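# Four arms unfold a flat folding crate

## Task

A collapsible crate rests flat on the floor; erect it so that each of its four walls stands vertical and each of its four corner latches is engaged.

## Robot and tools

Robots: four i2rt Big YAM arms, arm1 to arm4, each with a two-finger gripper and a wrist camera (armN_cam_wrist) aimed at the fingertips. Two fixed cameras also exist: cam_high and cam_low. The hand reaches roughly 1.0 m from the joint 1 axis. Foot (base_link) positions in the scene frame, metres: arm1 (-0.344, +0.564, +0.400), arm2 (-0.347, -0.575, +0.384), arm3 (+0.320, +0.573, +0.372), arm4 (+0.356, -0.566, +0.334). Each foot faces its own +x; arm1 and arm3 are turned to face roughly -y (toward the middle), arm2 and arm4 roughly +y.

Frame: one scene frame in metres, origin on the floor, +z up. Quaternions are written w, x, y, z. The hand point lies between the finger pads, about 1 cm behind the tips; the fingers point along the hand's +z and open and close along its y. Printed hand positions can be off, more so at long reach. hand_target is where the hand would be at the joint targets currently held.

Tool move: one action for any subset of arms, plus an optional cameras list. Each arm gets its own object (arm1, arm2, arm3, arm4); an omitted arm gets nothing new but may still be driving toward its earlier target. Inside an arm's object:
- joints: absolute targets by name. joint1_rad -2.879 to 2.879 (rotation about the foot, positive counter-clockwise seen from above, 0 = arm stretched along the foot's +x); joint2_rad 0 to 3.141 (shoulder, 0 = upper arm back and about level, increasing lifts it up then forward); joint3_rad 0 to 3.019 (elbow, 0 = folded, increasing opens); joint4_rad -1.692 to 1.57 (hand pitch, positive tips fingers up); joint5_rad -1.57 to 1.57 (hand yaw, positive toward the arm's right); joint6_rad -2.094 to 2.094 (hand roll, positive clockwise viewed from behind the hand); gripper_m 0 to 0.093, the fingertip gap in metres. Done tolerances: ±0.045, ±0.14, ±0.09, ±0.055, ±0.03, ±0.035 rad and ±0.003 m.
- min_time_s: 0.1 to 8 s, the shortest duration for that arm's joint motions. Without it joints go at full speed and can strike hard; a short time on a stretched arm can overshoot by up to about 30 degrees.
- target: an absolute hand pose, seven numbers [x, y, z, qw, qx, qy, qz], metres in the scene frame, in the same layout as the printed hand line. The hand follows a straight path from its hand_target toward it. speed is the top speed, 0.002 to 0.5 m/s (default 0.25); rotation is capped at twice that value in rad/s. With target, joints may only carry gripper_m, otherwise the call is refused. Each step the path point is clipped to within 100 mm and 20 degrees of the measured hand, then solved by damped inverse kinematics (position before orientation).
All motions in one action start together; hand paths in one action finish together and stop at 10 s; an action never exceeds 15 s. Paths ignore obstacles and other arms; the hand may lag, drift, or overspeed near full stretch. Very small moves may not start.

Results: a move line listing commanded arms; per arm joint_positions, Joint velocities (rad/s, gripper m/s, same order; "within noise" means stopped), joint torques (N m, arm joints only, with offsets and noise; numbers 3 and 4 wrap at ±28), hand and hand_target, and status. "as last shown" marks an uncommanded arm. Statuses: done (hand within 1 cm and 2 degrees); off_target (resting short, maybe still pushing); time_out (a stop: a joint did not finish, and it keeps a target no farther than where it stands, shown in on_its_own); not_followed or pose unreachable (a safety check withheld arm targets; the gripper part still runs). After a refused call or a stop during a call, later move, wait and finished_scene calls in the same reply are skipped. A move with no action returns full state and all images. MOTOR HOT warns of heating; OVER-TEMPERATURE FAULT means that arm went limp for 30 to 60 s; resend targets marked limit_stop_at_motor_heat.

Other tools: wait(seconds 0 to 10, cameras) lets time pass; zoom_image(camera, region [x0, y0, x1, y1] pixels, top-left origin, at most 504 by 504) enlarges the newest image of that camera; read_manual(section "licences") gives licence text only; finished_scene(scene = current scene number) ends the scene irreversibly, and calls after it act in the next scene.

Gripper: free-air readings run up to 0.003 m wide. Setting the target 0.005 m or more below the object width holds at full force (about 50 to 64 N per pad); just below gives a light grip.

Cautions: the arms keep pushing after contact and are not stopped by touching. A hard press between two robots ends the scene; closing one gripper on another's fingers counts as such. The clearance check may react late and does not guard fingers, gripper housings or wrist cameras. Avoid fast joint swings, slamming the crate, dropping it or releasing moving parts, and long holds at full stretch or against the unreachable, which heat motors. The robot keeps the last command while you think. The crate must stay set up with no robot holding it when the scene is ended.

Each tool is called in YAML: its name, and indented under it one key for each argument.

## Session

move:

Scene clock: 0.00 s.
Joint torques (N m): no reading
Motor temperatures (°C): arm1=[26 28 28 24 27 23 24] | arm2=[24 25 23 24 28 27 25] | arm3=[26 24 27 24 26 24 27] | arm4=[25 26 26 31 26 25 27]
Heat: arm1: hottest joint2_rad 28 °C; arm2: hottest joint5_rad 28 °C; arm3: hottest joint3_rad 27 °C; arm4: hottest joint4_rad 31 °C.
Joint velocities: within noise
arm1.joint_positions: joint1_rad=-0.585 joint2_rad=+0.620 joint3_rad=+1.408 joint4_rad=-1.557 joint5_rad=+0.189 joint6_rad=-0.039 gripper_m=+0.09396
arm1.joint_status: not commanded
arm1.hand: x=-0.4492 y=+0.3975 z=+0.9079 quat_wxyz=(-0.135, -0.774, -0.490, +0.378) (m; scene frame)
arm1.hand_target: x=-0.4485 y=+0.3991 z=+0.9182 quat_wxyz=(-0.142, -0.770, -0.486, +0.388) (m; scene frame)
arm1.hand_status: not commanded
arm2.joint_positions: joint1_rad=+0.742 joint2_rad=+0.634 joint3_rad=+1.438 joint4_rad=-1.211 joint5_rad=-0.133 joint6_rad=-0.320 gripper_m=+0.09396
arm2.joint_status: not commanded
arm2.hand: x=-0.5072 y=-0.3840 z=+0.9710 quat_wxyz=(-0.284, +0.802, -0.229, -0.472) (m; scene frame)
arm2.hand_target: x=-0.5054 y=-0.3866 z=+0.9837 quat_wxyz=(-0.292, +0.795, -0.226, -0.481) (m; scene frame)
arm2.hand_status: not commanded
arm3.joint_positions: joint1_rad=+0.368 joint2_rad=+0.623 joint3_rad=+1.401 joint4_rad=-1.238 joint5_rad=-0.070 joint6_rad=+0.635 gripper_m=+0.09396
arm3.joint_status: not commanded
arm3.hand: x=+0.3681 y=+0.3300 z=+0.9365 quat_wxyz=(-0.499, -0.717, -0.455, +0.173) (m; scene frame)
arm3.hand_target: x=+0.3677 y=+0.3328 z=+0.9459 quat_wxyz=(-0.507, -0.712, -0.452, +0.176) (m; scene frame)
arm3.hand_status: not commanded
arm4.joint_positions: joint1_rad=+0.790 joint2_rad=+0.548 joint3_rad=+1.366 joint4_rad=-1.267 joint5_rad=+0.243 joint6_rad=-0.097 gripper_m=+0.09396
arm4.joint_status: not commanded
arm4.hand: x=+0.1990 y=-0.4148 z=+0.8936 quat_wxyz=(-0.270, +0.802, -0.261, -0.465) (m; scene frame)
arm4.hand_target: x=+0.2021 y=-0.4168 z=+0.9027 quat_wxyz=(-0.273, +0.796, -0.260, -0.474) (m; scene frame)
arm4.hand_status: not commanded
pictures: arm1_cam_wrist, arm2_cam_wrist, arm3_cam_wrist, arm4_cam_wrist, cam_high, cam_low

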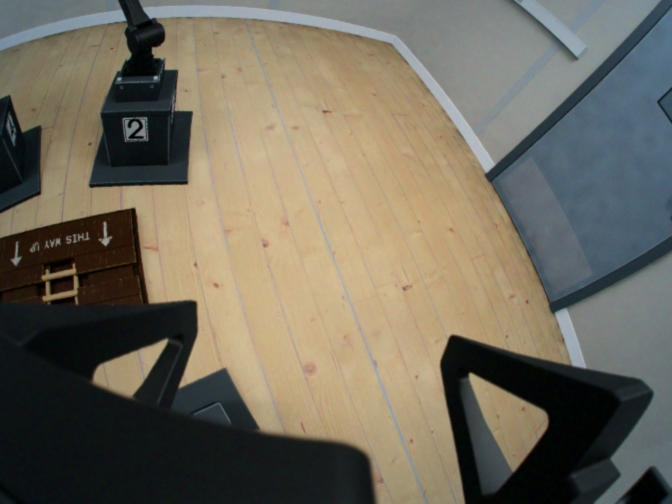

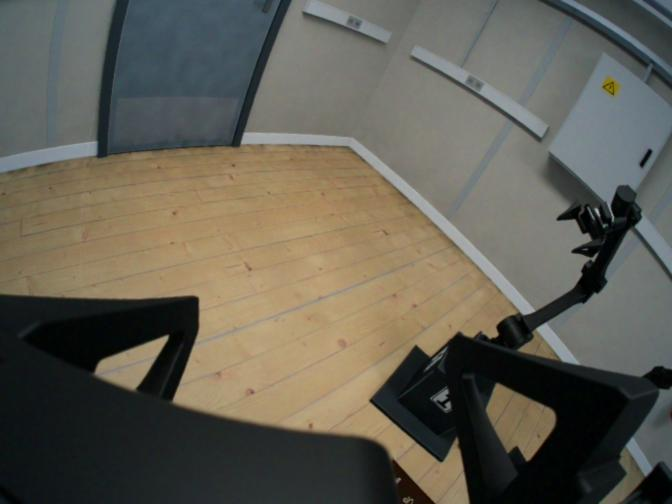

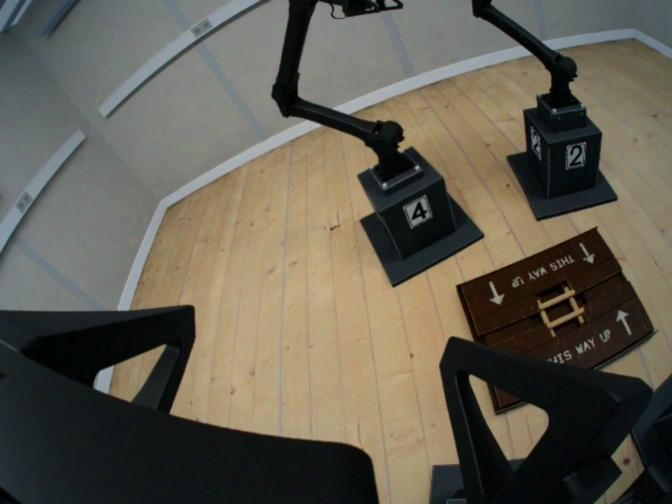

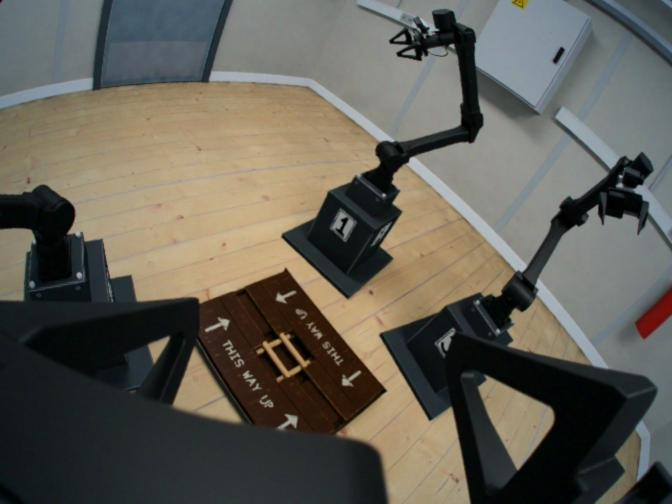

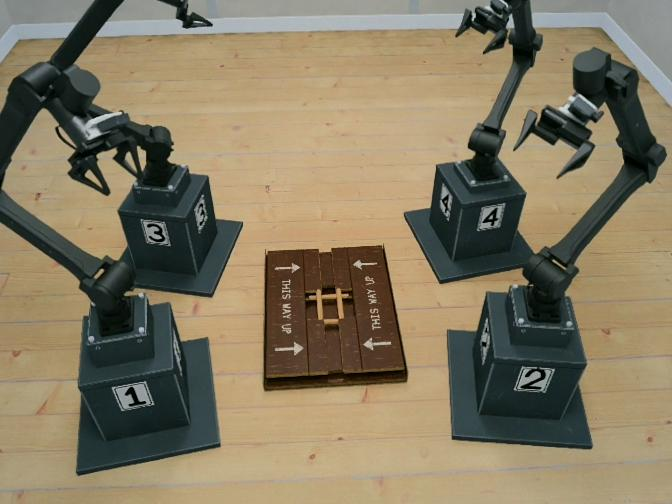

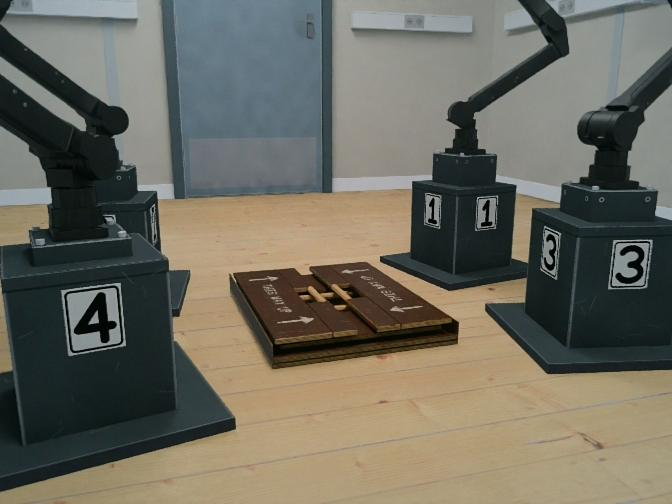

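zoom_image:
  camera: "cam_high"
  region: [240, 225, 440, 405]

zoom_image:
  camera: "cam_low"
  region: [220, 240, 480, 380]

zoom_image:
  camera: "arm4_cam_wrist"
  region: [190, 250, 400, 450]

zoom_image:
  camera: "arm3_cam_wrist"
  region: [440, 210, 672, 420]

Scaled by 2.520 from the camera's image (finer frame: 960x720).

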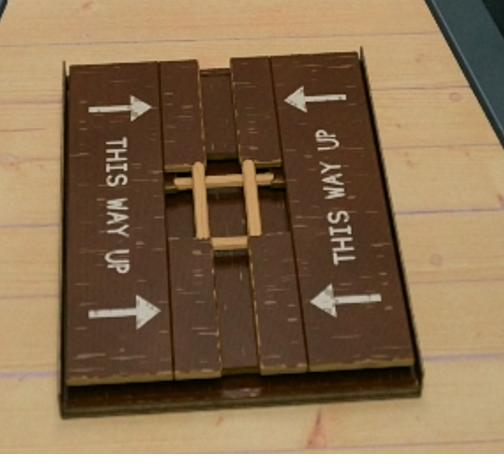

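Scaled by 1.938 from the camera's image (finer frame: 960x720).

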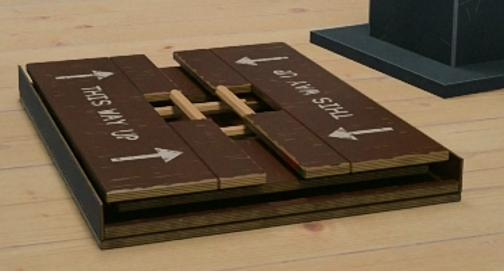

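Scaled by 2.400 from the camera's image (finer frame: 960x720).

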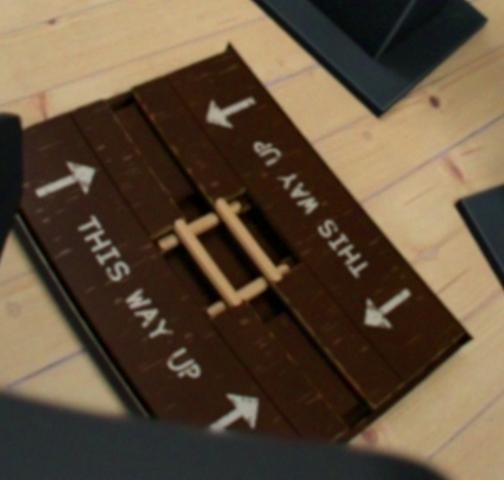

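Scaled by 2.172 from the camera's image (finer frame: 960x720).

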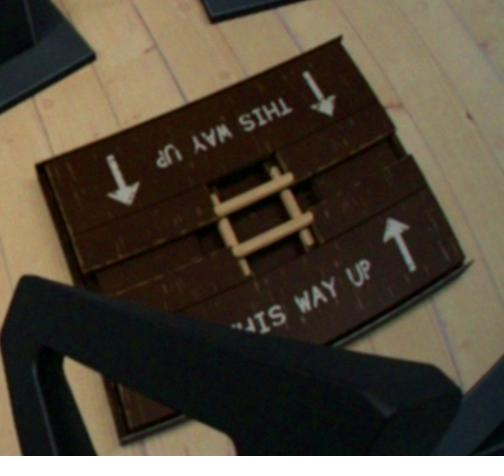

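move:
  arm1: {"target": [-0.045, 0.03, 0.40, 0, 0, 1, 0], "speed": 0.3}
  arm4: {"target": [0.15, -0.30, 0.45, 0, 1, 0, 0], "speed": 0.3}
  cameras: ["arm1_cam_wrist", "arm4_cam_wrist", "cam_high"]

Scene clock: 41.10 s.
Joint torques (N m): arm1=[0.38 -22.48 10.62 -0.09 0.01 -0.07] | arm2=[-0.15 1.32 7.73 1.81 -0.04 0] | arm3=[-0.79 -0.26 7.77 2.39 0.14 0.01] | arm4=[2.02 -7.71 8.66 0.29 -0.08 -0.12]
Motor temperatures (°C): arm1=[26 28 30 25 26 23 24] | arm2=[24 25 25 25 28 26 25] | arm3=[26 24 30 24 26 23 27] | arm4=[25 26 29 31 26 25 27]
Heat: arm1: hottest joint3_rad 30 °C; arm2: hottest joint5_rad 28 °C; arm3: hottest joint3_rad 30 °C; arm4: hottest joint4_rad 31 °C.
move: arm1 off_target; arm4 off_target
Joint velocities: within noise
arm1.joint_positions: joint1_rad=+0.321 joint2_rad=+2.103 joint3_rad=+1.575 joint4_rad=-1.094 joint5_rad=+0.002 joint6_rad=-1.043 gripper_m=+0.09397
arm1.joint_status: not commanded
arm1.hand: x=-0.0591 y=+0.0478 z=+0.3835 quat_wxyz=(+0.016, -0.011, -1.000, -0.019)
arm1.hand_target: x=-0.0462 y=+0.0338 z=+0.3965 quat_wxyz=(+0.007, +0.000, -1.000, -0.004)
arm1.hand_status: off_target (0.028 m and 3.1 deg from the pose sent, 0.746 m and 121.3 deg at the start)
arm2, arm3: as last shown
arm4.joint_positions: joint1_rad=+0.436 joint2_rad=+1.294 joint3_rad=+0.898 joint4_rad=-1.184 joint5_rad=-0.003 joint6_rad=-0.884 gripper_m=+0.09396
arm4.joint_status: not commanded
arm4.hand: x=+0.1555 y=-0.2992 z=+0.4528 quat_wxyz=(+0.004, +1.000, -0.021, +0.001)
arm4.hand_target: x=+0.1535 y=-0.3004 z=+0.4492 quat_wxyz=(+0.004, +1.000, -0.008, +0.003)
arm4.hand_status: off_target (0.006 m and 2.5 deg from the pose sent, 0.461 m and 73.4 deg at the start)

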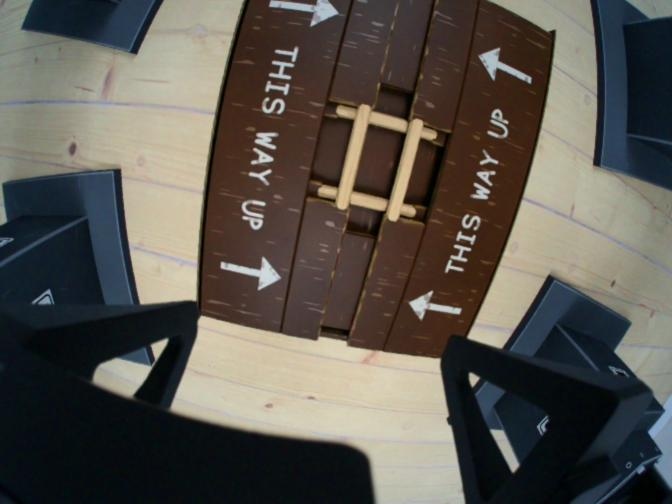

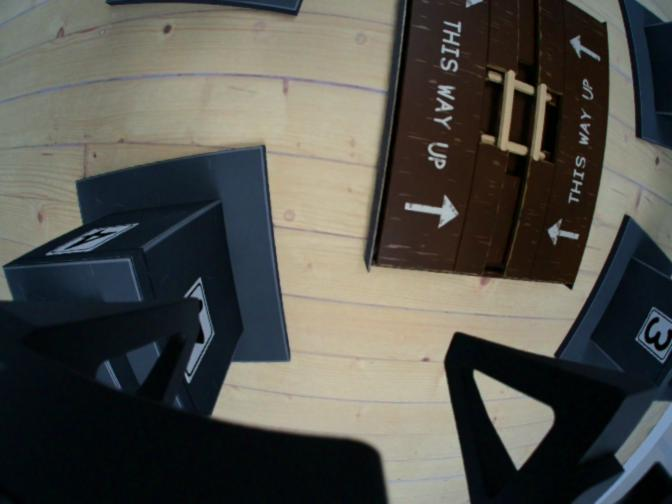

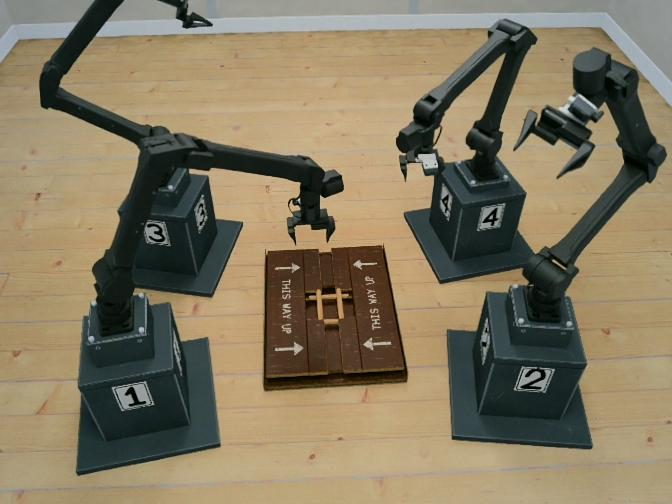

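zoom_image:
  camera: "arm1_cam_wrist"
  region: [270, 60, 490, 260]

zoom_image:
  camera: "arm1_cam_wrist"
  region: [170, 0, 570, 370]

Scaled by 2.291 from the camera's image (finer frame: 960x720).

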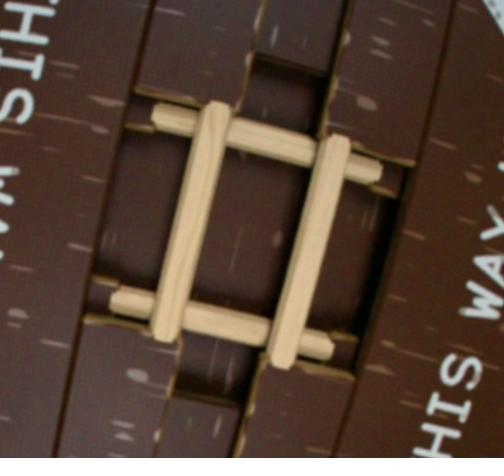

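Scaled by 1.260 from the camera's image (finer frame: 960x720).

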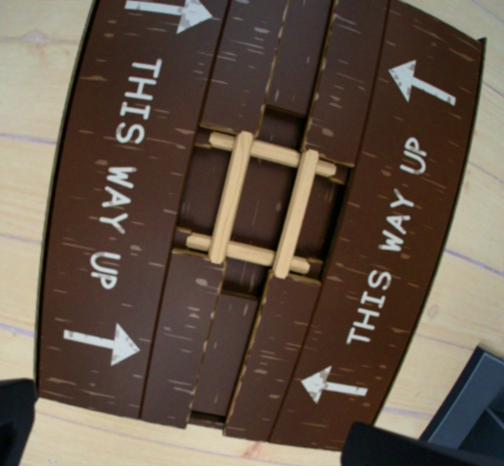

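move:
  arm1: {"target": [0.009, 0.016, 0.173, 0, 0, 1, 0], "speed": 0.25, "joints": {"gripper_m": 0.06}}
  cameras: ["arm1_cam_wrist", "cam_low"]

zoom_image:
  camera: "cam_low"
  region: [220, 240, 480, 380]

Scene clock: 80.67 s.
Joint torques (N m): arm1=[-0.26 -25.11 8.58 0.61 0.06 0.19] | arm2=[-0.09 1.26 7.72 1.81 -0.04 0] | arm3=[-0.38 0.26 7.77 2.48 0.11 0.02] | arm4=[2.37 -7.88 8.75 0.29 -0.08 -0.11]
Motor temperatures (°C): arm1=[26 31 32 24 26 23 24] | arm2=[24 25 25 25 28 26 25] | arm3=[26 24 32 25 26 23 27] | arm4=[25 26 29 31 26 25 27]
Heat: arm1: hottest joint3_rad 32 °C; arm2: hottest joint5_rad 28 °C; arm3: hottest joint3_rad 32 °C; arm4: hottest joint4_rad 31 °C.
move: arm1 off_target
Joint velocities: within noise
arm1.joint_positions: joint1_rad=+0.386 joint2_rad=+2.545 joint3_rad=+1.743 joint4_rad=-0.810 joint5_rad=-0.005 joint6_rad=-1.015 gripper_m=+0.06006
arm1.joint_status: all done
arm1.hand: x=-0.0059 y=+0.0344 z=+0.1656 quat_wxyz=(+0.012, +0.007, -1.000, -0.016)
arm1.hand_target: x=+0.0075 y=+0.0186 z=+0.1734 quat_wxyz=(+0.001, +0.002, -1.000, +0.000)
arm1.hand_status: off_target (0.025 m and 2.4 deg from the pose sent, 0.223 m and 3.1 deg at the start)
arm2, arm3: as last shown
arm4.joint_positions: joint1_rad=+0.433 joint2_rad=+1.294 joint3_rad=+0.898 joint4_rad=-1.184 joint5_rad=-0.003 joint6_rad=-0.884 gripper_m=+0.09396
arm4.joint_status: not commanded
arm4.hand: x=+0.1563 y=-0.2986 z=+0.4528 quat_wxyz=(+0.004, +1.000, -0.023, +0.001)
arm4.hand_target: x=+0.1543 y=-0.2998 z=+0.4492 quat_wxyz=(+0.004, +1.000, -0.010, +0.003)
arm4.hand_status: not commanded

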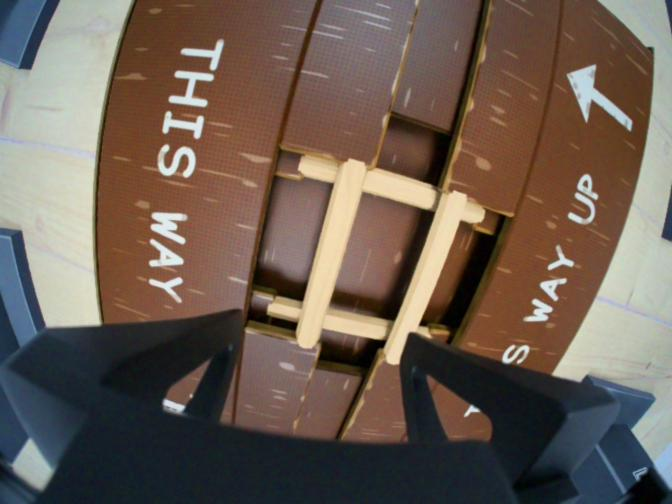

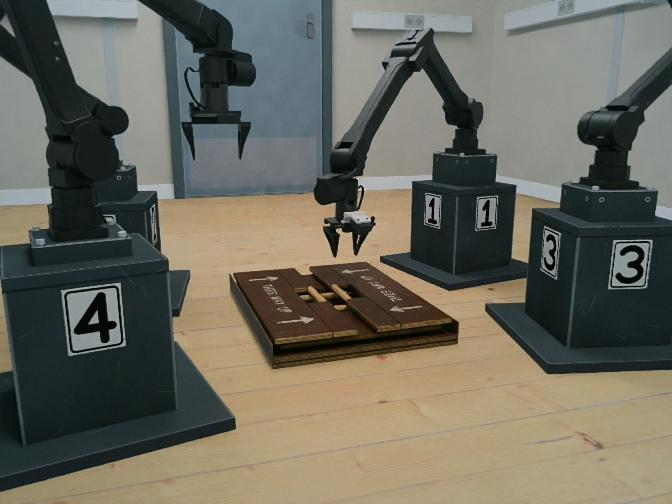

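Scaled by 1.938 from the camera's image (finer frame: 960x720).

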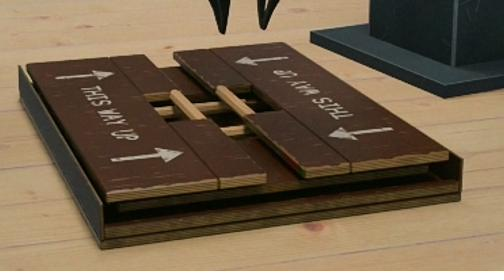

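move:
  arm1: {"target": [0.001, 0.0136, 0.064, 0, 0, 1, 0], "speed": 0.15}
  cameras: ["arm1_cam_wrist"]

Scene clock: 96.33 s.
Joint torques (N m): arm1=[-0.91 -25.76 7.72 0.73 0.01 0.15] | arm2=[-0.09 1.32 7.75 1.81 -0.05 0] | arm3=[-0.73 0.03 7.72 2.48 0.13 0] | arm4=[2.37 -7.82 8.75 0.28 -0.08 -0.11]
Motor temperatures (°C): arm1=[26 31 33 24 26 23 24] | arm2=[24 25 26 25 28 26 25] | arm3=[26 24 32 24 26 23 27] | arm4=[25 26 29 31 26 25 27]
Heat: arm1: hottest joint3_rad 33 °C; arm2: hottest joint5_rad 28 °C; arm3: hottest joint3_rad 32 °C; arm4: hottest joint4_rad 31 °C.
move: arm1 off_target
Joint velocities: within noise
arm1.joint_positions: joint1_rad=+0.386 joint2_rad=+2.772 joint3_rad=+1.879 joint4_rad=-0.718 joint5_rad=-0.007 joint6_rad=-1.015 gripper_m=+0.06006
arm1.joint_status: not commanded
arm1.hand: x=-0.0059 y=+0.0333 z=+0.0596 quat_wxyz=(+0.011, +0.007, -1.000, -0.016)
arm1.hand_target: x=+0.0006 y=+0.0147 z=+0.0648 quat_wxyz=(+0.000, +0.000, -1.000, +0.000)
arm1.hand_status: off_target (0.021 m and 2.4 deg from the pose sent, 0.104 m and 2.4 deg at the start)
arm2, arm3, arm4: as last shown

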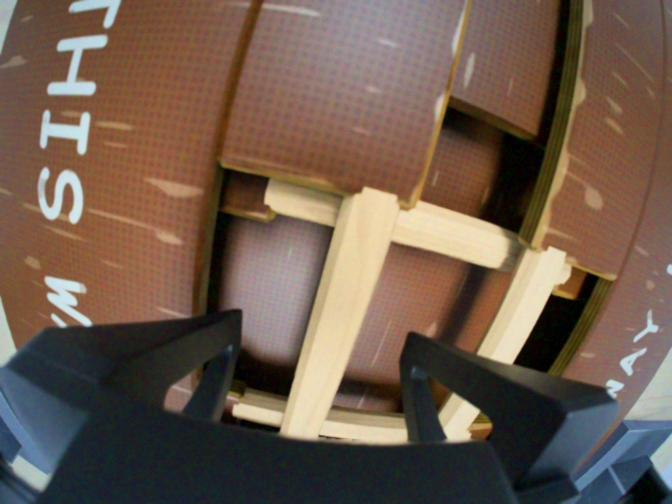

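move:
  arm1: {"target": [0.001, 0.0136, 0.059, 0, 0, 1, 0], "speed": 0.1, "joints": {"gripper_m": 0.022}}

move:
  arm1: {"joints": {"gripper_m": 0.011}}
  cameras: ["arm1_cam_wrist"]

Scene clock: 99.20 s.
Joint torques (N m): arm1=[-1.38 -25.41 7.73 0.84 0.03 0.13] | arm2=[-0.09 1.32 7.73 1.81 -0.04 0] | arm3=[-0.15 0.44 7.64 2.21 0.12 0.04] | arm4=[2.37 -7.88 8.73 0.28 -0.08 -0.11]
Motor temperatures (°C): arm1=[26 31 33 24 26 23 24] | arm2=[24 25 26 25 28 26 25] | arm3=[26 24 32 24 26 23 27] | arm4=[25 26 29 31 26 25 27]
Heat: arm1: hottest joint3_rad 33 °C; arm2: hottest joint5_rad 28 °C; arm3: hottest joint3_rad 32 °C; arm4: hottest joint4_rad 31 °C.
move: arm1 off_target
Joint velocities: within noise
arm1.joint_positions: joint1_rad=+0.386 joint2_rad=+2.772 joint3_rad=+1.890 joint4_rad=-0.716 joint5_rad=-0.007 joint6_rad=-1.012 gripper_m=+0.02206
arm1.joint_status: all done
arm1.hand: x=-0.0026 y=+0.0281 z=+0.0621 quat_wxyz=(+0.007, +0.006, -1.000, -0.011)
arm1.hand_target: x=+0.0007 y=+0.0143 z=+0.0591 quat_wxyz=(+0.000, -0.002, -1.000, +0.000)
arm1.hand_status: off_target (0.015 m and 1.6 deg from the pose sent, 0.021 m and 2.4 deg at the start)
arm2, arm3, arm4: as last shown
pictures: none

Scene clock: 99.77 s.
Joint torques (N m): arm1=[-0.97 -24.06 7.97 1.09 0.07 0.06] | arm2=[-0.09 1.32 7.75 1.8 -0.04 0] | arm3=[-0.56 0.21 7.73 2.29 0.12 0.02] | arm4=[2.37 -7.88 8.75 0.29 -0.08 -0.11]
Motor temperatures (°C): arm1=[26 31 33 24 26 23 24] | arm2=[24 25 26 25 28 26 25] | arm3=[26 24 32 24 26 23 27] | arm4=[25 26 29 31 26 25 27]
Heat: arm1: hottest joint3_rad 33 °C; arm2: hottest joint5_rad 28 °C; arm3: hottest joint3_rad 32 °C; arm4: hottest joint4_rad 31 °C.
move: arm1 done
Joint velocities: within noise
arm1.joint_positions: joint1_rad=+0.386 joint2_rad=+2.772 joint3_rad=+1.890 joint4_rad=-0.721 joint5_rad=-0.013 joint6_rad=-1.004 gripper_m=+0.01265
arm1.joint_status: all done
arm1.hand: x=-0.0023 y=+0.0297 z=+0.0621 quat_wxyz=(+0.006, +0.002, -1.000, -0.014)
arm1.hand_target: x=+0.0016 y=+0.0146 z=+0.0592 quat_wxyz=(-0.002, -0.002, -1.000, -0.001)
arm1.hand_status: not commanded
arm2, arm3, arm4: as last shown

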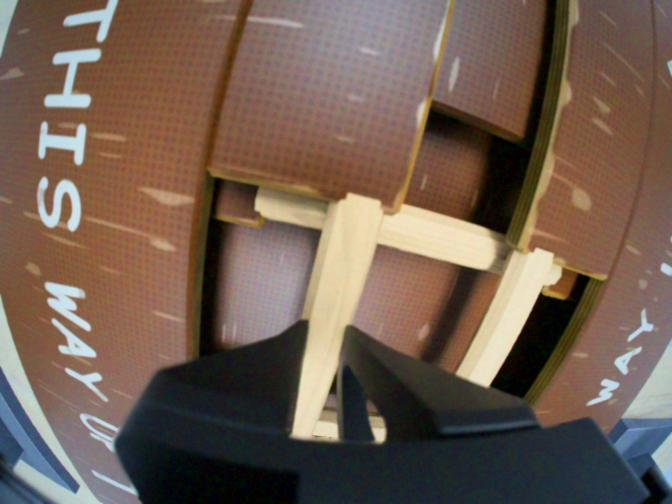

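move:
  arm1: {"target": [0.001, 0.0136, 0.046, 0, 0, 1, 0], "speed": 0.1, "joints": {"gripper_m": 0.022}}
  cameras: ["arm1_cam_wrist"]

Scene clock: 102.13 s.
Joint torques (N m): arm1=[-0.03 -23.36 8.66 1.33 0.24 0.02] | arm2=[-0.03 1.32 7.73 1.81 -0.04 0] | arm3=[-0.5 -0.26 7.69 2.4 0.13 0.04] | arm4=[2.37 -7.88 8.75 0.28 -0.08 -0.11]
Motor temperatures (°C): arm1=[26 31 33 24 26 23 24] | arm2=[24 25 26 25 27 26 25] | arm3=[26 24 32 24 26 23 27] | arm4=[25 26 29 31 26 25 27]
Heat: arm1: hottest joint3_rad 33 °C; arm2: hottest joint5_rad 27 °C; arm3: hottest joint3_rad 32 °C; arm4: hottest joint4_rad 31 °C.
move: arm1 off_target
Joint velocities: within noise
arm1.joint_positions: joint1_rad=+0.386 joint2_rad=+2.783 joint3_rad=+1.901 joint4_rad=-0.716 joint5_rad=-0.013 joint6_rad=-1.003 gripper_m=+0.02199
arm1.joint_status: all done
arm1.hand: x=-0.0013 y=+0.0280 z=+0.0580 quat_wxyz=(+0.005, +0.001, -1.000, -0.012)
arm1.hand_target: x=+0.0010 y=+0.0143 z=+0.0470 quat_wxyz=(-0.001, -0.001, -1.000, +0.000)
arm1.hand_status: off_target (0.019 m and 1.5 deg from the pose sent, 0.023 m and 1.8 deg at the start)
arm2, arm3, arm4: as last shown

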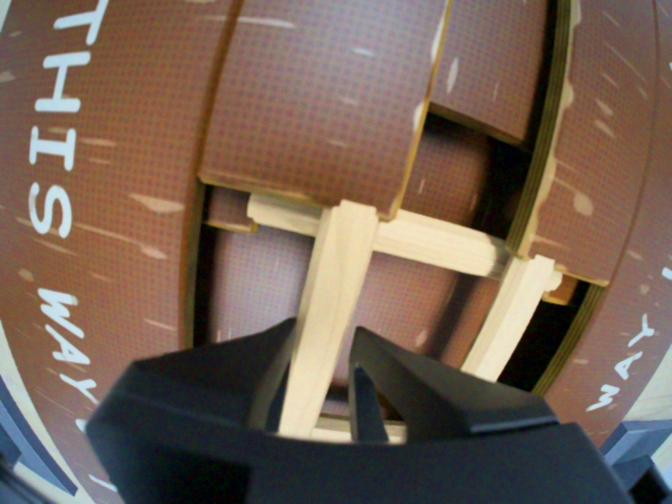

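move:
  arm1: {"joints": {"gripper_m": 0.007}}

move:
  arm1: {"target": [0.0, 0.023, 0.106, 0, 0, 0.99786, -0.0654], "speed": 0.12}

move:
  arm1: {"target": [0.0, 0.042, 0.151, 0, 0, 0.99144, -0.13053], "speed": 0.12}
  cameras: ["arm1_cam_wrist", "cam_low", "cam_high"]

Scene clock: 110.37 s.
Joint torques (N m): arm1=[-1.14 -23.88 8.76 1.33 0.38 0] | arm2=[-0.09 1.26 7.75 1.81 -0.04 0] | arm3=[-0.62 0.03 7.72 2.39 0.12 0.03] | arm4=[2.37 -7.88 8.75 0.28 -0.08 -0.11]
Motor temperatures (°C): arm1=[26 31 33 24 26 23 24] | arm2=[24 25 26 25 27 26 25] | arm3=[26 24 32 24 26 23 27] | arm4=[25 26 29 31 26 25 27]
Heat: arm1: hottest joint3_rad 33 °C; arm2: hottest joint5_rad 27 °C; arm3: hottest joint3_rad 32 °C; arm4: hottest joint4_rad 31 °C.
move: arm1 off_target
Joint velocities: within noise
arm1.joint_positions: joint1_rad=+0.386 joint2_rad=+2.783 joint3_rad=+1.901 joint4_rad=-0.721 joint5_rad=-0.018 joint6_rad=-1.000 gripper_m=+0.01551
arm1.joint_status: gripper_m off_target (ended at +0.01555, target +0.00700)
arm1.hand: x=-0.0012 y=+0.0294 z=+0.0581 quat_wxyz=(+0.004, -0.001, -1.000, -0.016)
arm1.hand_target: x=+0.0010 y=+0.0145 z=+0.0471 quat_wxyz=(-0.001, +0.000, -1.000, +0.000)
arm1.hand_status: not commanded
arm2, arm3, arm4: as last shown
pictures: none

Scene clock: 111.57 s.
Joint torques (N m): arm1=[-1.03 -29.1 4.36 0.5 0.61 0.02] | arm2=[-0.09 1.32 7.75 1.81 -0.04 0] | arm3=[-0.62 -0.03 7.88 2.32 0.14 0.03] | arm4=[2.37 -7.88 8.75 0.28 -0.08 -0.11]
Motor temperatures (°C): arm1=[26 31 33 24 26 23 24] | arm2=[24 25 26 25 27 26 25] | arm3=[26 24 32 24 26 23 27] | arm4=[25 26 29 31 26 25 27]
Heat: arm1: hottest joint3_rad 33 °C; arm2: hottest joint5_rad 27 °C; arm3: hottest joint3_rad 32 °C; arm4: hottest joint4_rad 31 °C.
move: arm1 off_target
Joint velocities: within noise
arm1.joint_positions: joint1_rad=+0.405 joint2_rad=+2.668 joint3_rad=+1.710 joint4_rad=-0.523 joint5_rad=+0.053 joint6_rad=-0.980 gripper_m=+0.01528
arm1.joint_status: not commanded
arm1.hand: x=-0.0023 y=+0.0321 z=+0.0847 quat_wxyz=(+0.000, -0.001, -0.998, +0.055)
arm1.hand_target: x=+0.0008 y=+0.0214 z=+0.1050 quat_wxyz=(-0.002, +0.000, -0.998, +0.069)
arm1.hand_status: off_target (0.023 m and 1.2 deg from the pose sent, 0.048 m and 9.3 deg at the start)
arm2.joint_positions: joint1_rad=+0.742 joint2_rad=+0.634 joint3_rad=+1.438 joint4_rad=-1.211 joint5_rad=-0.133 joint6_rad=-0.320 gripper_m=+0.09396
arm2.joint_status: not commanded
arm2.hand: x=-0.5072 y=-0.3840 z=+0.9710 quat_wxyz=(-0.284, +0.802, -0.229, -0.472)
arm2.hand_target: x=-0.5054 y=-0.3866 z=+0.9837 quat_wxyz=(-0.292, +0.795, -0.226, -0.481)
arm2.hand_status: not commanded
arm3.joint_positions: joint1_rad=+0.368 joint2_rad=+0.623 joint3_rad=+1.401 joint4_rad=-1.238 joint5_rad=-0.070 joint6_rad=+0.635 gripper_m=+0.09396
arm3.joint_status: not commanded
arm3.hand: x=+0.3681 y=+0.3300 z=+0.9365 quat_wxyz=(-0.499, -0.717, -0.455, +0.173)
arm3.hand_target: x=+0.3677 y=+0.3328 z=+0.9459 quat_wxyz=(-0.507, -0.712, -0.452, +0.176)
arm3.hand_status: not commanded
arm4: as last shown
pictures: none

Scene clock: 112.70 s.
Joint torques (N m): arm1=[0.21 -27.69 3.84 0.54 0.63 0.01] | arm2=[-0.09 1.26 7.76 1.8 -0.04 0] | arm3=[-0.56 0.03 7.75 2.43 0.08 0.01] | arm4=[2.37 -7.82 8.75 0.28 -0.08 -0.11]
Motor temperatures (°C): arm1=[26 31 33 24 26 23 24] | arm2=[24 25 26 25 27 26 25] | arm3=[26 24 32 24 26 23 27] | arm4=[25 26 29 31 26 25 27]
Heat: arm1: hottest joint3_rad 33 °C; arm2: hottest joint5_rad 27 °C; arm3: hottest joint3_rad 32 °C; arm4: hottest joint4_rad 31 °C.
move: arm1 off_target
Joint velocities: within noise
arm1.joint_positions: joint1_rad=+0.439 joint2_rad=+2.516 joint3_rad=+1.506 joint4_rad=-0.364 joint5_rad=+0.134 joint6_rad=-0.954 gripper_m=+0.01459
arm1.joint_status: not commanded
arm1.hand: x=-0.0026 y=+0.0456 z=+0.1331 quat_wxyz=(+0.000, -0.003, -0.993, +0.122)
arm1.hand_target: x=+0.0002 y=+0.0413 z=+0.1505 quat_wxyz=(+0.000, +0.000, -0.991, +0.131)
arm1.hand_status: off_target (0.018 m and 1.1 deg from the pose sent, 0.067 m and 8.7 deg at the start)
arm2, arm3, arm4: as last shown
pictures: arm1_cam_wrist, cam_high, cam_low

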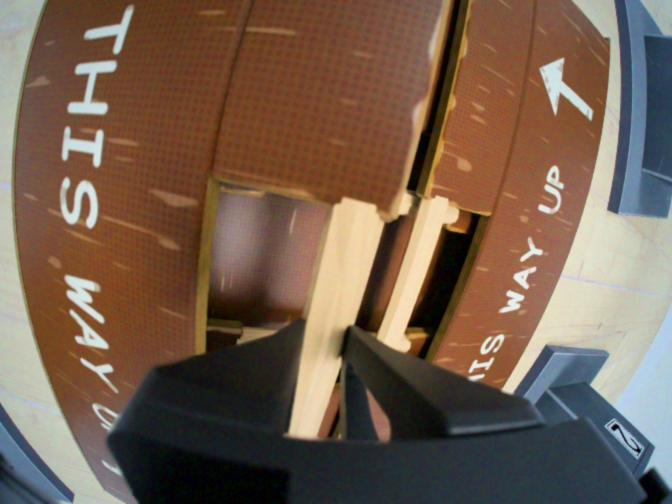

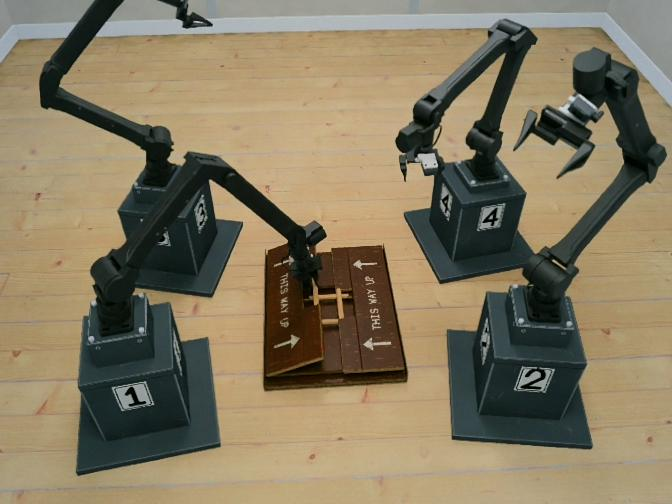

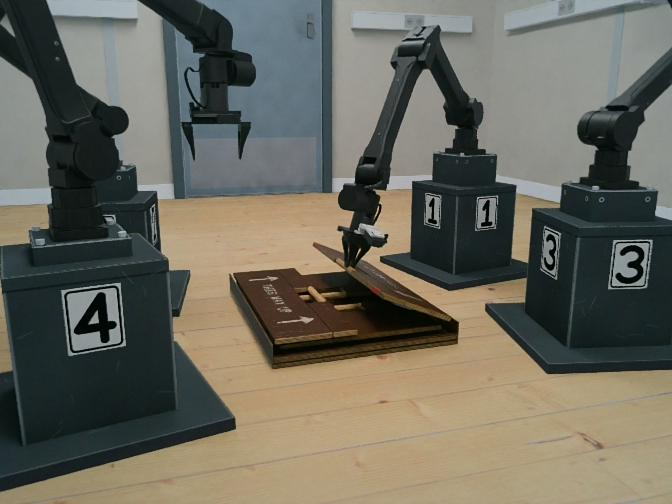

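move:
  arm1: {"target": [0.0, 0.080, 0.194, 0, 0, 0.98079, -0.19509], "speed": 0.12}

move:
  arm1: {"target": [0.0, 0.121, 0.222, 0, 0, 0.96593, -0.25882], "speed": 0.12}

move:
  arm1: {"target": [0.0, 0.166, 0.239, 0, 0, 0.94693, -0.32144], "speed": 0.12}
  cameras: ["arm1_cam_wrist", "cam_low", "cam_high"]

Scene clock: 117.40 s.
Joint torques (N m): arm1=[0.44 -25.52 3.4 0.7 0.46 0.12] | arm2=[-0.03 1.32 7.76 1.8 -0.04 0] | arm3=[-0.44 0.38 7.71 2.39 0.11 -0.01] | arm4=[2.37 -7.82 8.73 0.28 -0.08 -0.11]
Motor temperatures (°C): arm1=[26 31 32 24 26 23 25] | arm2=[24 25 26 25 27 26 25] | arm3=[26 24 32 24 26 23 27] | arm4=[25 26 29 31 26 25 27]
Heat: arm1: hottest joint3_rad 32 °C; arm2: hottest joint5_rad 27 °C; arm3: hottest joint3_rad 32 °C; arm4: hottest joint4_rad 31 °C.
move: arm1 off_target
Joint velocities: within noise
arm1.joint_positions: joint1_rad=+0.496 joint2_rad=+2.360 joint3_rad=+1.287 joint4_rad=-0.195 joint5_rad=+0.232 joint6_rad=-0.915 gripper_m=+0.01371
arm1.joint_status: not commanded
arm1.hand: x=-0.0033 y=+0.0763 z=+0.1822 quat_wxyz=(+0.000, -0.005, -0.981, +0.192)
arm1.hand_target: x=-0.0005 y=+0.0793 z=+0.1941 quat_wxyz=(+0.000, -0.001, -0.981, +0.195)
arm1.hand_status: off_target (0.013 m and 0.7 deg from the pose sent, 0.070 m and 8.5 deg at the start)
arm2, arm3: as last shown
arm4.joint_positions: joint1_rad=+0.433 joint2_rad=+1.294 joint3_rad=+0.898 joint4_rad=-1.184 joint5_rad=-0.003 joint6_rad=-0.884 gripper_m=+0.09396
arm4.joint_status: not commanded
arm4.hand: x=+0.1563 y=-0.2986 z=+0.4528 quat_wxyz=(+0.004, +1.000, -0.023, +0.001)
arm4.hand_target: x=+0.1543 y=-0.2998 z=+0.4492 quat_wxyz=(+0.004, +1.000, -0.010, +0.003)
arm4.hand_status: not commanded
pictures: none

Scene clock: 118.60 s.
Joint torques (N m): arm1=[-0.62 -21.89 3.64 1.78 0.41 0.21] | arm2=[-0.09 1.26 7.72 1.8 -0.04 0] | arm3=[-0.79 0.26 7.68 2.43 0.11 0.03] | arm4=[2.37 -7.82 8.75 0.29 -0.08 -0.11]
Motor temperatures (°C): arm1=[26 31 32 24 26 23 25] | arm2=[24 25 26 25 27 26 25] | arm3=[26 24 32 24 26 23 27] | arm4=[25 26 29 31 26 25 27]
Heat: arm1: hottest joint3_rad 32 °C; arm2: hottest joint5_rad 27 °C; arm3: hottest joint3_rad 32 °C; arm4: hottest joint4_rad 31 °C.
move: arm1 off_target
Joint velocities: within noise
arm1.joint_positions: joint1_rad=+0.580 joint2_rad=+2.240 joint3_rad=+1.095 joint4_rad=-0.058 joint5_rad=+0.346 joint6_rad=-0.897 gripper_m=+0.00706
arm1.joint_status: not commanded
arm1.on_its_own: gripper_m moved -0.00665 to your old target +0.00700
arm1.hand: x=-0.0048 y=+0.1230 z=+0.2163 quat_wxyz=(+0.011, +0.013, -0.968, +0.250)
arm1.hand_target: x=-0.0013 y=+0.1217 z=+0.2213 quat_wxyz=(+0.004, +0.006, -0.966, +0.257)
arm1.hand_status: off_target (0.008 m and 2.3 deg from the pose sent, 0.060 m and 7.9 deg at the start)
arm2, arm3, arm4: as last shown
pictures: none

Scene clock: 119.83 s.
Joint torques (N m): arm1=[0.03 -20.37 2.99 1.89 0.52 0.24] | arm2=[-0.09 1.2 7.73 1.83 -0.04 0] | arm3=[-0.15 0.21 7.73 2.29 0.11 0.01] | arm4=[2.37 -7.82 8.75 0.28 -0.08 -0.11]
Motor temperatures (°C): arm1=[26 31 32 24 26 23 25] | arm2=[24 25 26 25 27 26 25] | arm3=[26 24 32 24 26 23 27] | arm4=[25 26 29 31 26 25 27]
Heat: arm1: hottest joint3_rad 32 °C; arm2: hottest joint5_rad 27 °C; arm3: hottest joint3_rad 32 °C; arm4: hottest joint4_rad 31 °C.
move: arm1 done
Joint velocities: within noise
arm1.joint_positions: joint1_rad=+0.682 joint2_rad=+2.185 joint3_rad=+0.945 joint4_rad=+0.107 joint5_rad=+0.475 joint6_rad=-0.832 gripper_m=+0.00706
arm1.joint_status: not commanded
arm1.hand: x=-0.0032 y=+0.1678 z=+0.2328 quat_wxyz=(+0.010, +0.011, -0.949, +0.315)
arm1.hand_target: x=-0.0004 y=+0.1654 z=+0.2393 quat_wxyz=(+0.001, +0.001, -0.947, +0.322)
arm1.hand_status: done (0.007 m and 1.9 deg from the pose sent, 0.049 m and 8.8 deg at the start)
arm2, arm3, arm4: as last shown
pictures: arm1_cam_wrist, cam_high, cam_low

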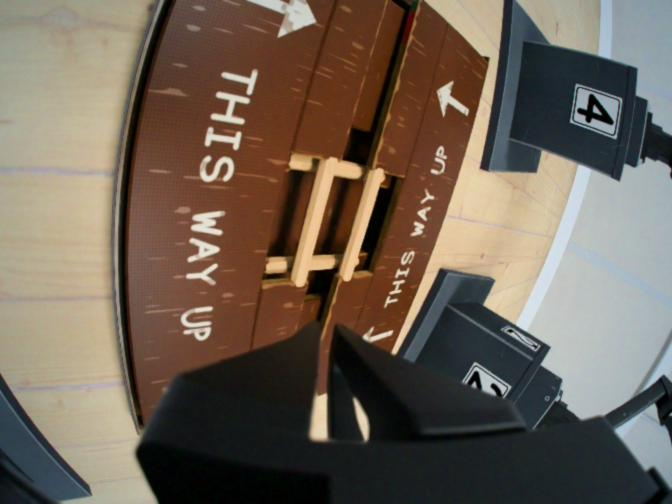

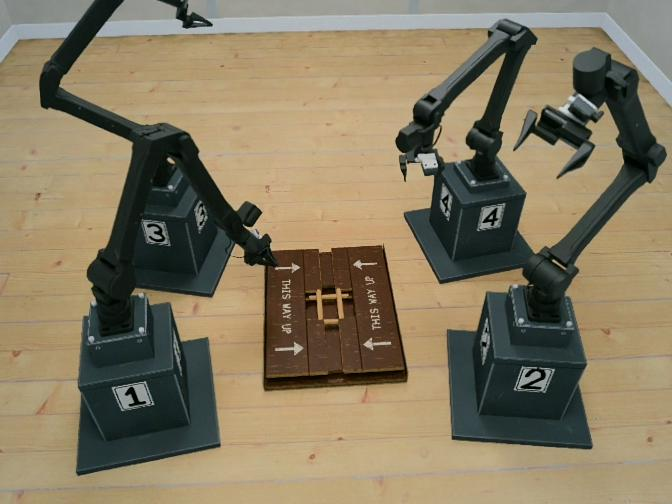

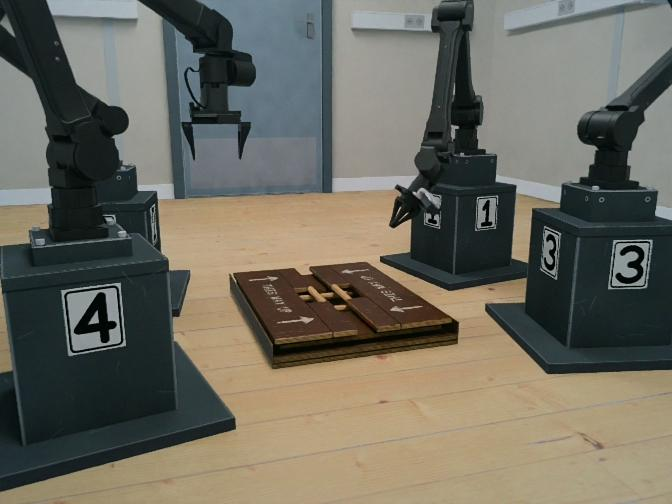

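zoom_image:
  camera: "arm1_cam_wrist"
  region: [220, 110, 440, 330]

zoom_image:
  camera: "cam_high"
  region: [240, 225, 440, 405]

Scaled by 2.291 from the camera's image (finer frame: 960x720).

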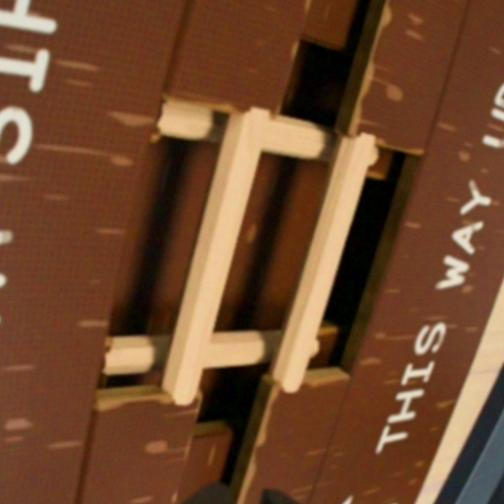

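Scaled by 2.520 from the camera's image (finer frame: 960x720).

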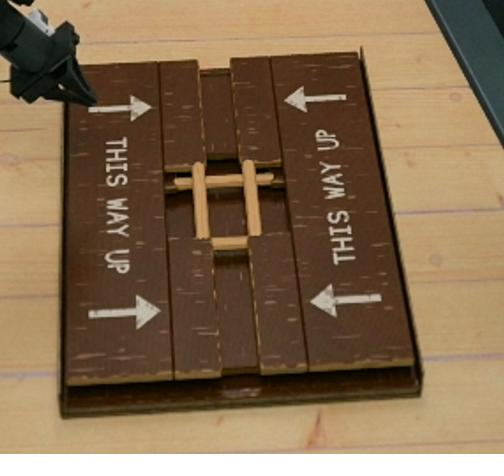

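move:
  arm1: {"target": [-0.003, 0.016, 0.15, 0, 0, 1, 0], "speed": 0.25, "joints": {"gripper_m": 0.026}}
  arm4: {"target": [0.20, -0.10, 0.28, -0.2588, 0.9659, 0, 0], "speed": 0.25, "joints": {"gripper_m": 0.0}}

move:
  arm1: {"target": [-0.003, 0.0136, 0.046, 0, 0, 1, 0], "speed": 0.15}
  cameras: ["arm1_cam_wrist", "arm4_cam_wrist", "cam_high"]

Scene clock: 155.40 s.
Joint torques (N m): arm1=[-0.97 -24.64 8.47 0.17 0.04 -0.03] | arm2=[-0.09 1.26 7.73 1.81 -0.04 0] | arm3=[-0.56 -0.09 7.72 2.33 0.13 0.03] | arm4=[1.38 -12.28 6.41 1.48 -0.07 -0.08]
Motor temperatures (°C): arm1=[26 31 31 24 26 23 24] | arm2=[24 25 26 25 27 26 25] | arm3=[26 24 33 24 26 23 27] | arm4=[25 26 29 30 26 25 26]
Heat: arm1: hottest joint2_rad 31 °C; arm2: hottest joint5_rad 27 °C; arm3: hottest joint3_rad 33 °C; arm4: hottest joint4_rad 30 °C.
move: arm1 off_target; arm4 done
Joint velocities: within noise
arm1.joint_positions: joint1_rad=+0.376 joint2_rad=+2.571 joint3_rad=+1.741 joint4_rad=-0.758 joint5_rad=-0.007 joint6_rad=-0.986 gripper_m=+0.02594
arm1.joint_status: all done
arm1.hand: x=-0.0094 y=+0.0293 z=+0.1490 quat_wxyz=(+0.005, -0.012, -1.000, -0.006)
arm1.hand_target: x=-0.0025 y=+0.0179 z=+0.1493 quat_wxyz=(+0.000, -0.005, -1.000, +0.000)
arm1.hand_status: off_target (0.015 m and 1.6 deg from the pose sent, 0.173 m and 36.7 deg at the start)
arm2, arm3: as last shown
arm4.joint_positions: joint1_rad=+0.186 joint2_rad=+1.780 joint3_rad=+0.776 joint4_rad=-0.083 joint5_rad=+0.178 joint6_rad=-1.214 gripper_m=+0.00050
arm4.joint_status: all done
arm4.hand: x=+0.1983 y=-0.1055 z=+0.2818 quat_wxyz=(-0.254, +0.967, -0.003, -0.007)
arm4.hand_target: x=+0.1993 y=-0.1033 z=+0.2788 quat_wxyz=(-0.256, +0.967, +0.004, -0.005)
arm4.hand_status: done (0.006 m and 1.1 deg from the pose sent, 0.267 m and 30.6 deg at the start)
pictures: none

Scene clock: 156.93 s.
Joint torques (N m): arm1=[-0.56 -25.47 7.76 0.66 0 0] | arm2=[-0.09 1.32 7.76 1.81 -0.04 0] | arm3=[-1.14 -0.09 7.77 2.35 0.15 0.02] | arm4=[1.44 -12.28 6.41 1.5 -0.07 -0.07]
Motor temperatures (°C): arm1=[26 31 31 24 26 23 24] | arm2=[24 25 26 25 27 26 25] | arm3=[26 24 33 24 26 23 27] | arm4=[25 26 29 30 26 25 26]
Heat: arm1: hottest joint2_rad 31 °C; arm2: hottest joint5_rad 27 °C; arm3: hottest joint3_rad 33 °C; arm4: hottest joint4_rad 30 °C.
move: arm1 off_target
Joint velocities: within noise
arm1.joint_positions: joint1_rad=+0.376 joint2_rad=+2.803 joint3_rad=+1.901 joint4_rad=-0.698 joint5_rad=-0.005 joint6_rad=-0.998 gripper_m=+0.02595
arm1.joint_status: not commanded
arm1.hand: x=-0.0101 y=+0.0283 z=+0.0457 quat_wxyz=(+0.009, -0.006, -1.000, -0.011)
arm1.hand_target: x=-0.0034 y=+0.0143 z=+0.0468 quat_wxyz=(+0.000, +0.000, -1.000, +0.001)
arm1.hand_status: off_target (0.016 m and 1.7 deg from the pose sent, 0.104 m and 1.6 deg at the start)
arm2, arm3, arm4: as last shown

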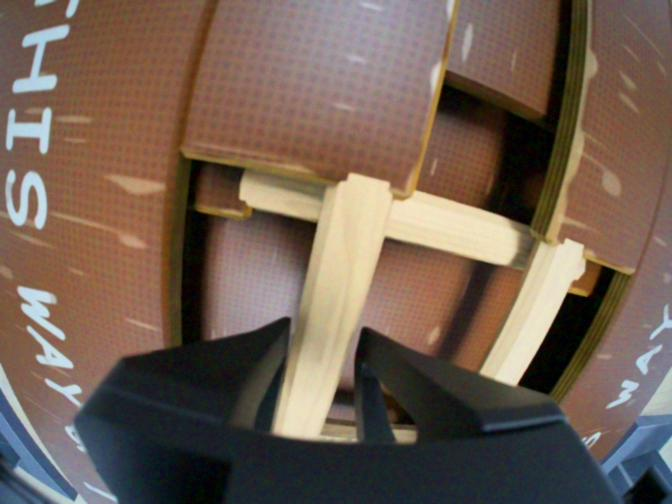

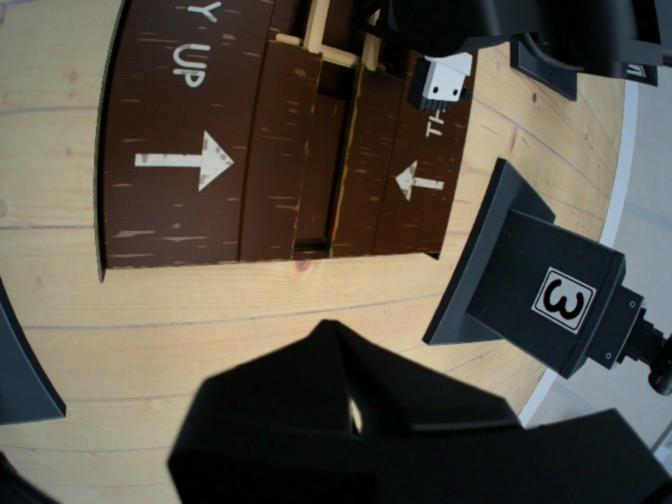

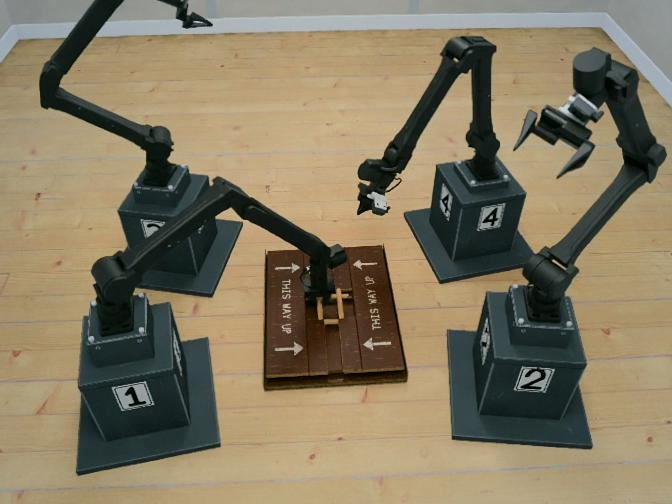

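move:
  arm1: {"target": [-0.003, 0.0136, 0.036, 0, 0, 1, 0], "speed": 0.1}

move:
  arm1: {"joints": {"gripper_m": 0.008}}
  cameras: ["arm1_cam_wrist"]

Scene clock: 159.03 s.
Joint torques (N m): arm1=[-0.44 -24.88 7.99 0.73 0.07 -0.05] | arm2=[-0.09 1.26 7.75 1.8 -0.05 0] | arm3=[-0.67 -0.09 7.76 2.36 0.15 0.02] | arm4=[1.44 -12.28 6.41 1.51 -0.07 -0.07]
Motor temperatures (°C): arm1=[26 31 31 24 26 23 24] | arm2=[24 25 26 25 27 26 25] | arm3=[26 24 33 24 26 23 27] | arm4=[25 27 29 30 26 25 27]
Heat: arm1: hottest joint2_rad 31 °C; arm2: hottest joint5_rad 27 °C; arm3: hottest joint3_rad 33 °C; arm4: hottest joint4_rad 30 °C.
move: arm1 off_target
Joint velocities: within noise
arm1.joint_positions: joint1_rad=+0.376 joint2_rad=+2.823 joint3_rad=+1.921 joint4_rad=-0.698 joint5_rad=-0.007 joint6_rad=-0.998 gripper_m=+0.02596
arm1.joint_status: not commanded
arm1.hand: x=-0.0093 y=+0.0275 z=+0.0381 quat_wxyz=(+0.008, -0.006, -1.000, -0.011)
arm1.hand_target: x=-0.0031 y=+0.0140 z=+0.0366 quat_wxyz=(+0.000, +0.000, -1.000, +0.000)
arm1.hand_status: off_target (0.015 m and 1.7 deg from the pose sent, 0.019 m and 1.7 deg at the start)
arm2, arm3, arm4: as last shown
pictures: none

Scene clock: 159.60 s.
Joint torques (N m): arm1=[-0.73 -25.58 7.91 1.02 0.26 -0.34] | arm2=[-0.09 1.32 7.73 1.8 -0.04 0] | arm3=[-0.62 -0.21 7.66 2.26 0.12 0.02] | arm4=[1.44 -12.28 6.41 1.5 -0.07 -0.07]
Motor temperatures (°C): arm1=[26 31 31 24 26 23 24] | arm2=[24 25 26 25 27 26 25] | arm3=[26 24 33 24 26 23 27] | arm4=[25 27 29 30 26 25 27]
Heat: arm1: hottest joint2_rad 31 °C; arm2: hottest joint5_rad 27 °C; arm3: hottest joint3_rad 33 °C; arm4: hottest joint4_rad 30 °C.
move: arm1 off_target
Joint velocities: within noise
arm1.joint_positions: joint1_rad=+0.375 joint2_rad=+2.823 joint3_rad=+1.921 joint4_rad=-0.703 joint5_rad=-0.019 joint6_rad=-0.966 gripper_m=+0.01719
arm1.joint_status: gripper_m off_target (ended at +0.01723, target +0.00800)
arm1.hand: x=-0.0089 y=+0.0290 z=+0.0382 quat_wxyz=(+0.004, -0.023, -1.000, -0.017)
arm1.hand_target: x=-0.0027 y=+0.0139 z=+0.0368 quat_wxyz=(-0.004, -0.001, -1.000, -0.001)
arm1.hand_status: not commanded
arm2.joint_positions: joint1_rad=+0.742 joint2_rad=+0.634 joint3_rad=+1.438 joint4_rad=-1.211 joint5_rad=-0.133 joint6_rad=-0.320 gripper_m=+0.09396
arm2.joint_status: not commanded
arm2.hand: x=-0.5072 y=-0.3840 z=+0.9710 quat_wxyz=(-0.284, +0.802, -0.229, -0.472)
arm2.hand_target: x=-0.5054 y=-0.3866 z=+0.9837 quat_wxyz=(-0.292, +0.795, -0.226, -0.481)
arm2.hand_status: not commanded
arm3.joint_positions: joint1_rad=+0.368 joint2_rad=+0.623 joint3_rad=+1.401 joint4_rad=-1.238 joint5_rad=-0.070 joint6_rad=+0.635 gripper_m=+0.09396
arm3.joint_status: not commanded
arm3.hand: x=+0.3681 y=+0.3300 z=+0.9365 quat_wxyz=(-0.499, -0.717, -0.455, +0.173)
arm3.hand_target: x=+0.3677 y=+0.3328 z=+0.9459 quat_wxyz=(-0.507, -0.712, -0.452, +0.176)
arm3.hand_status: not commanded
arm4: as last shown

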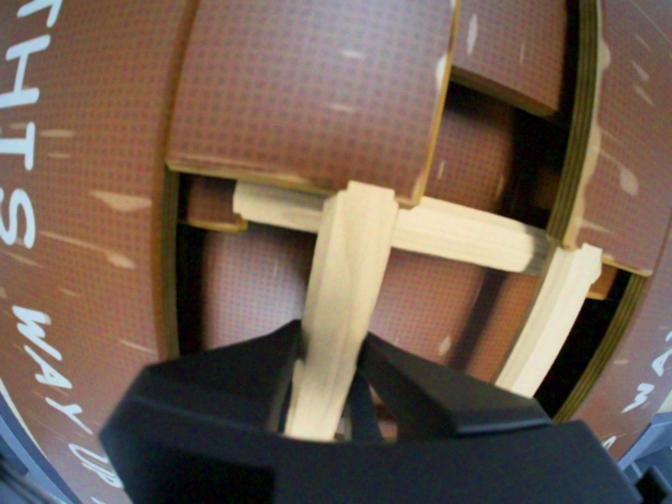

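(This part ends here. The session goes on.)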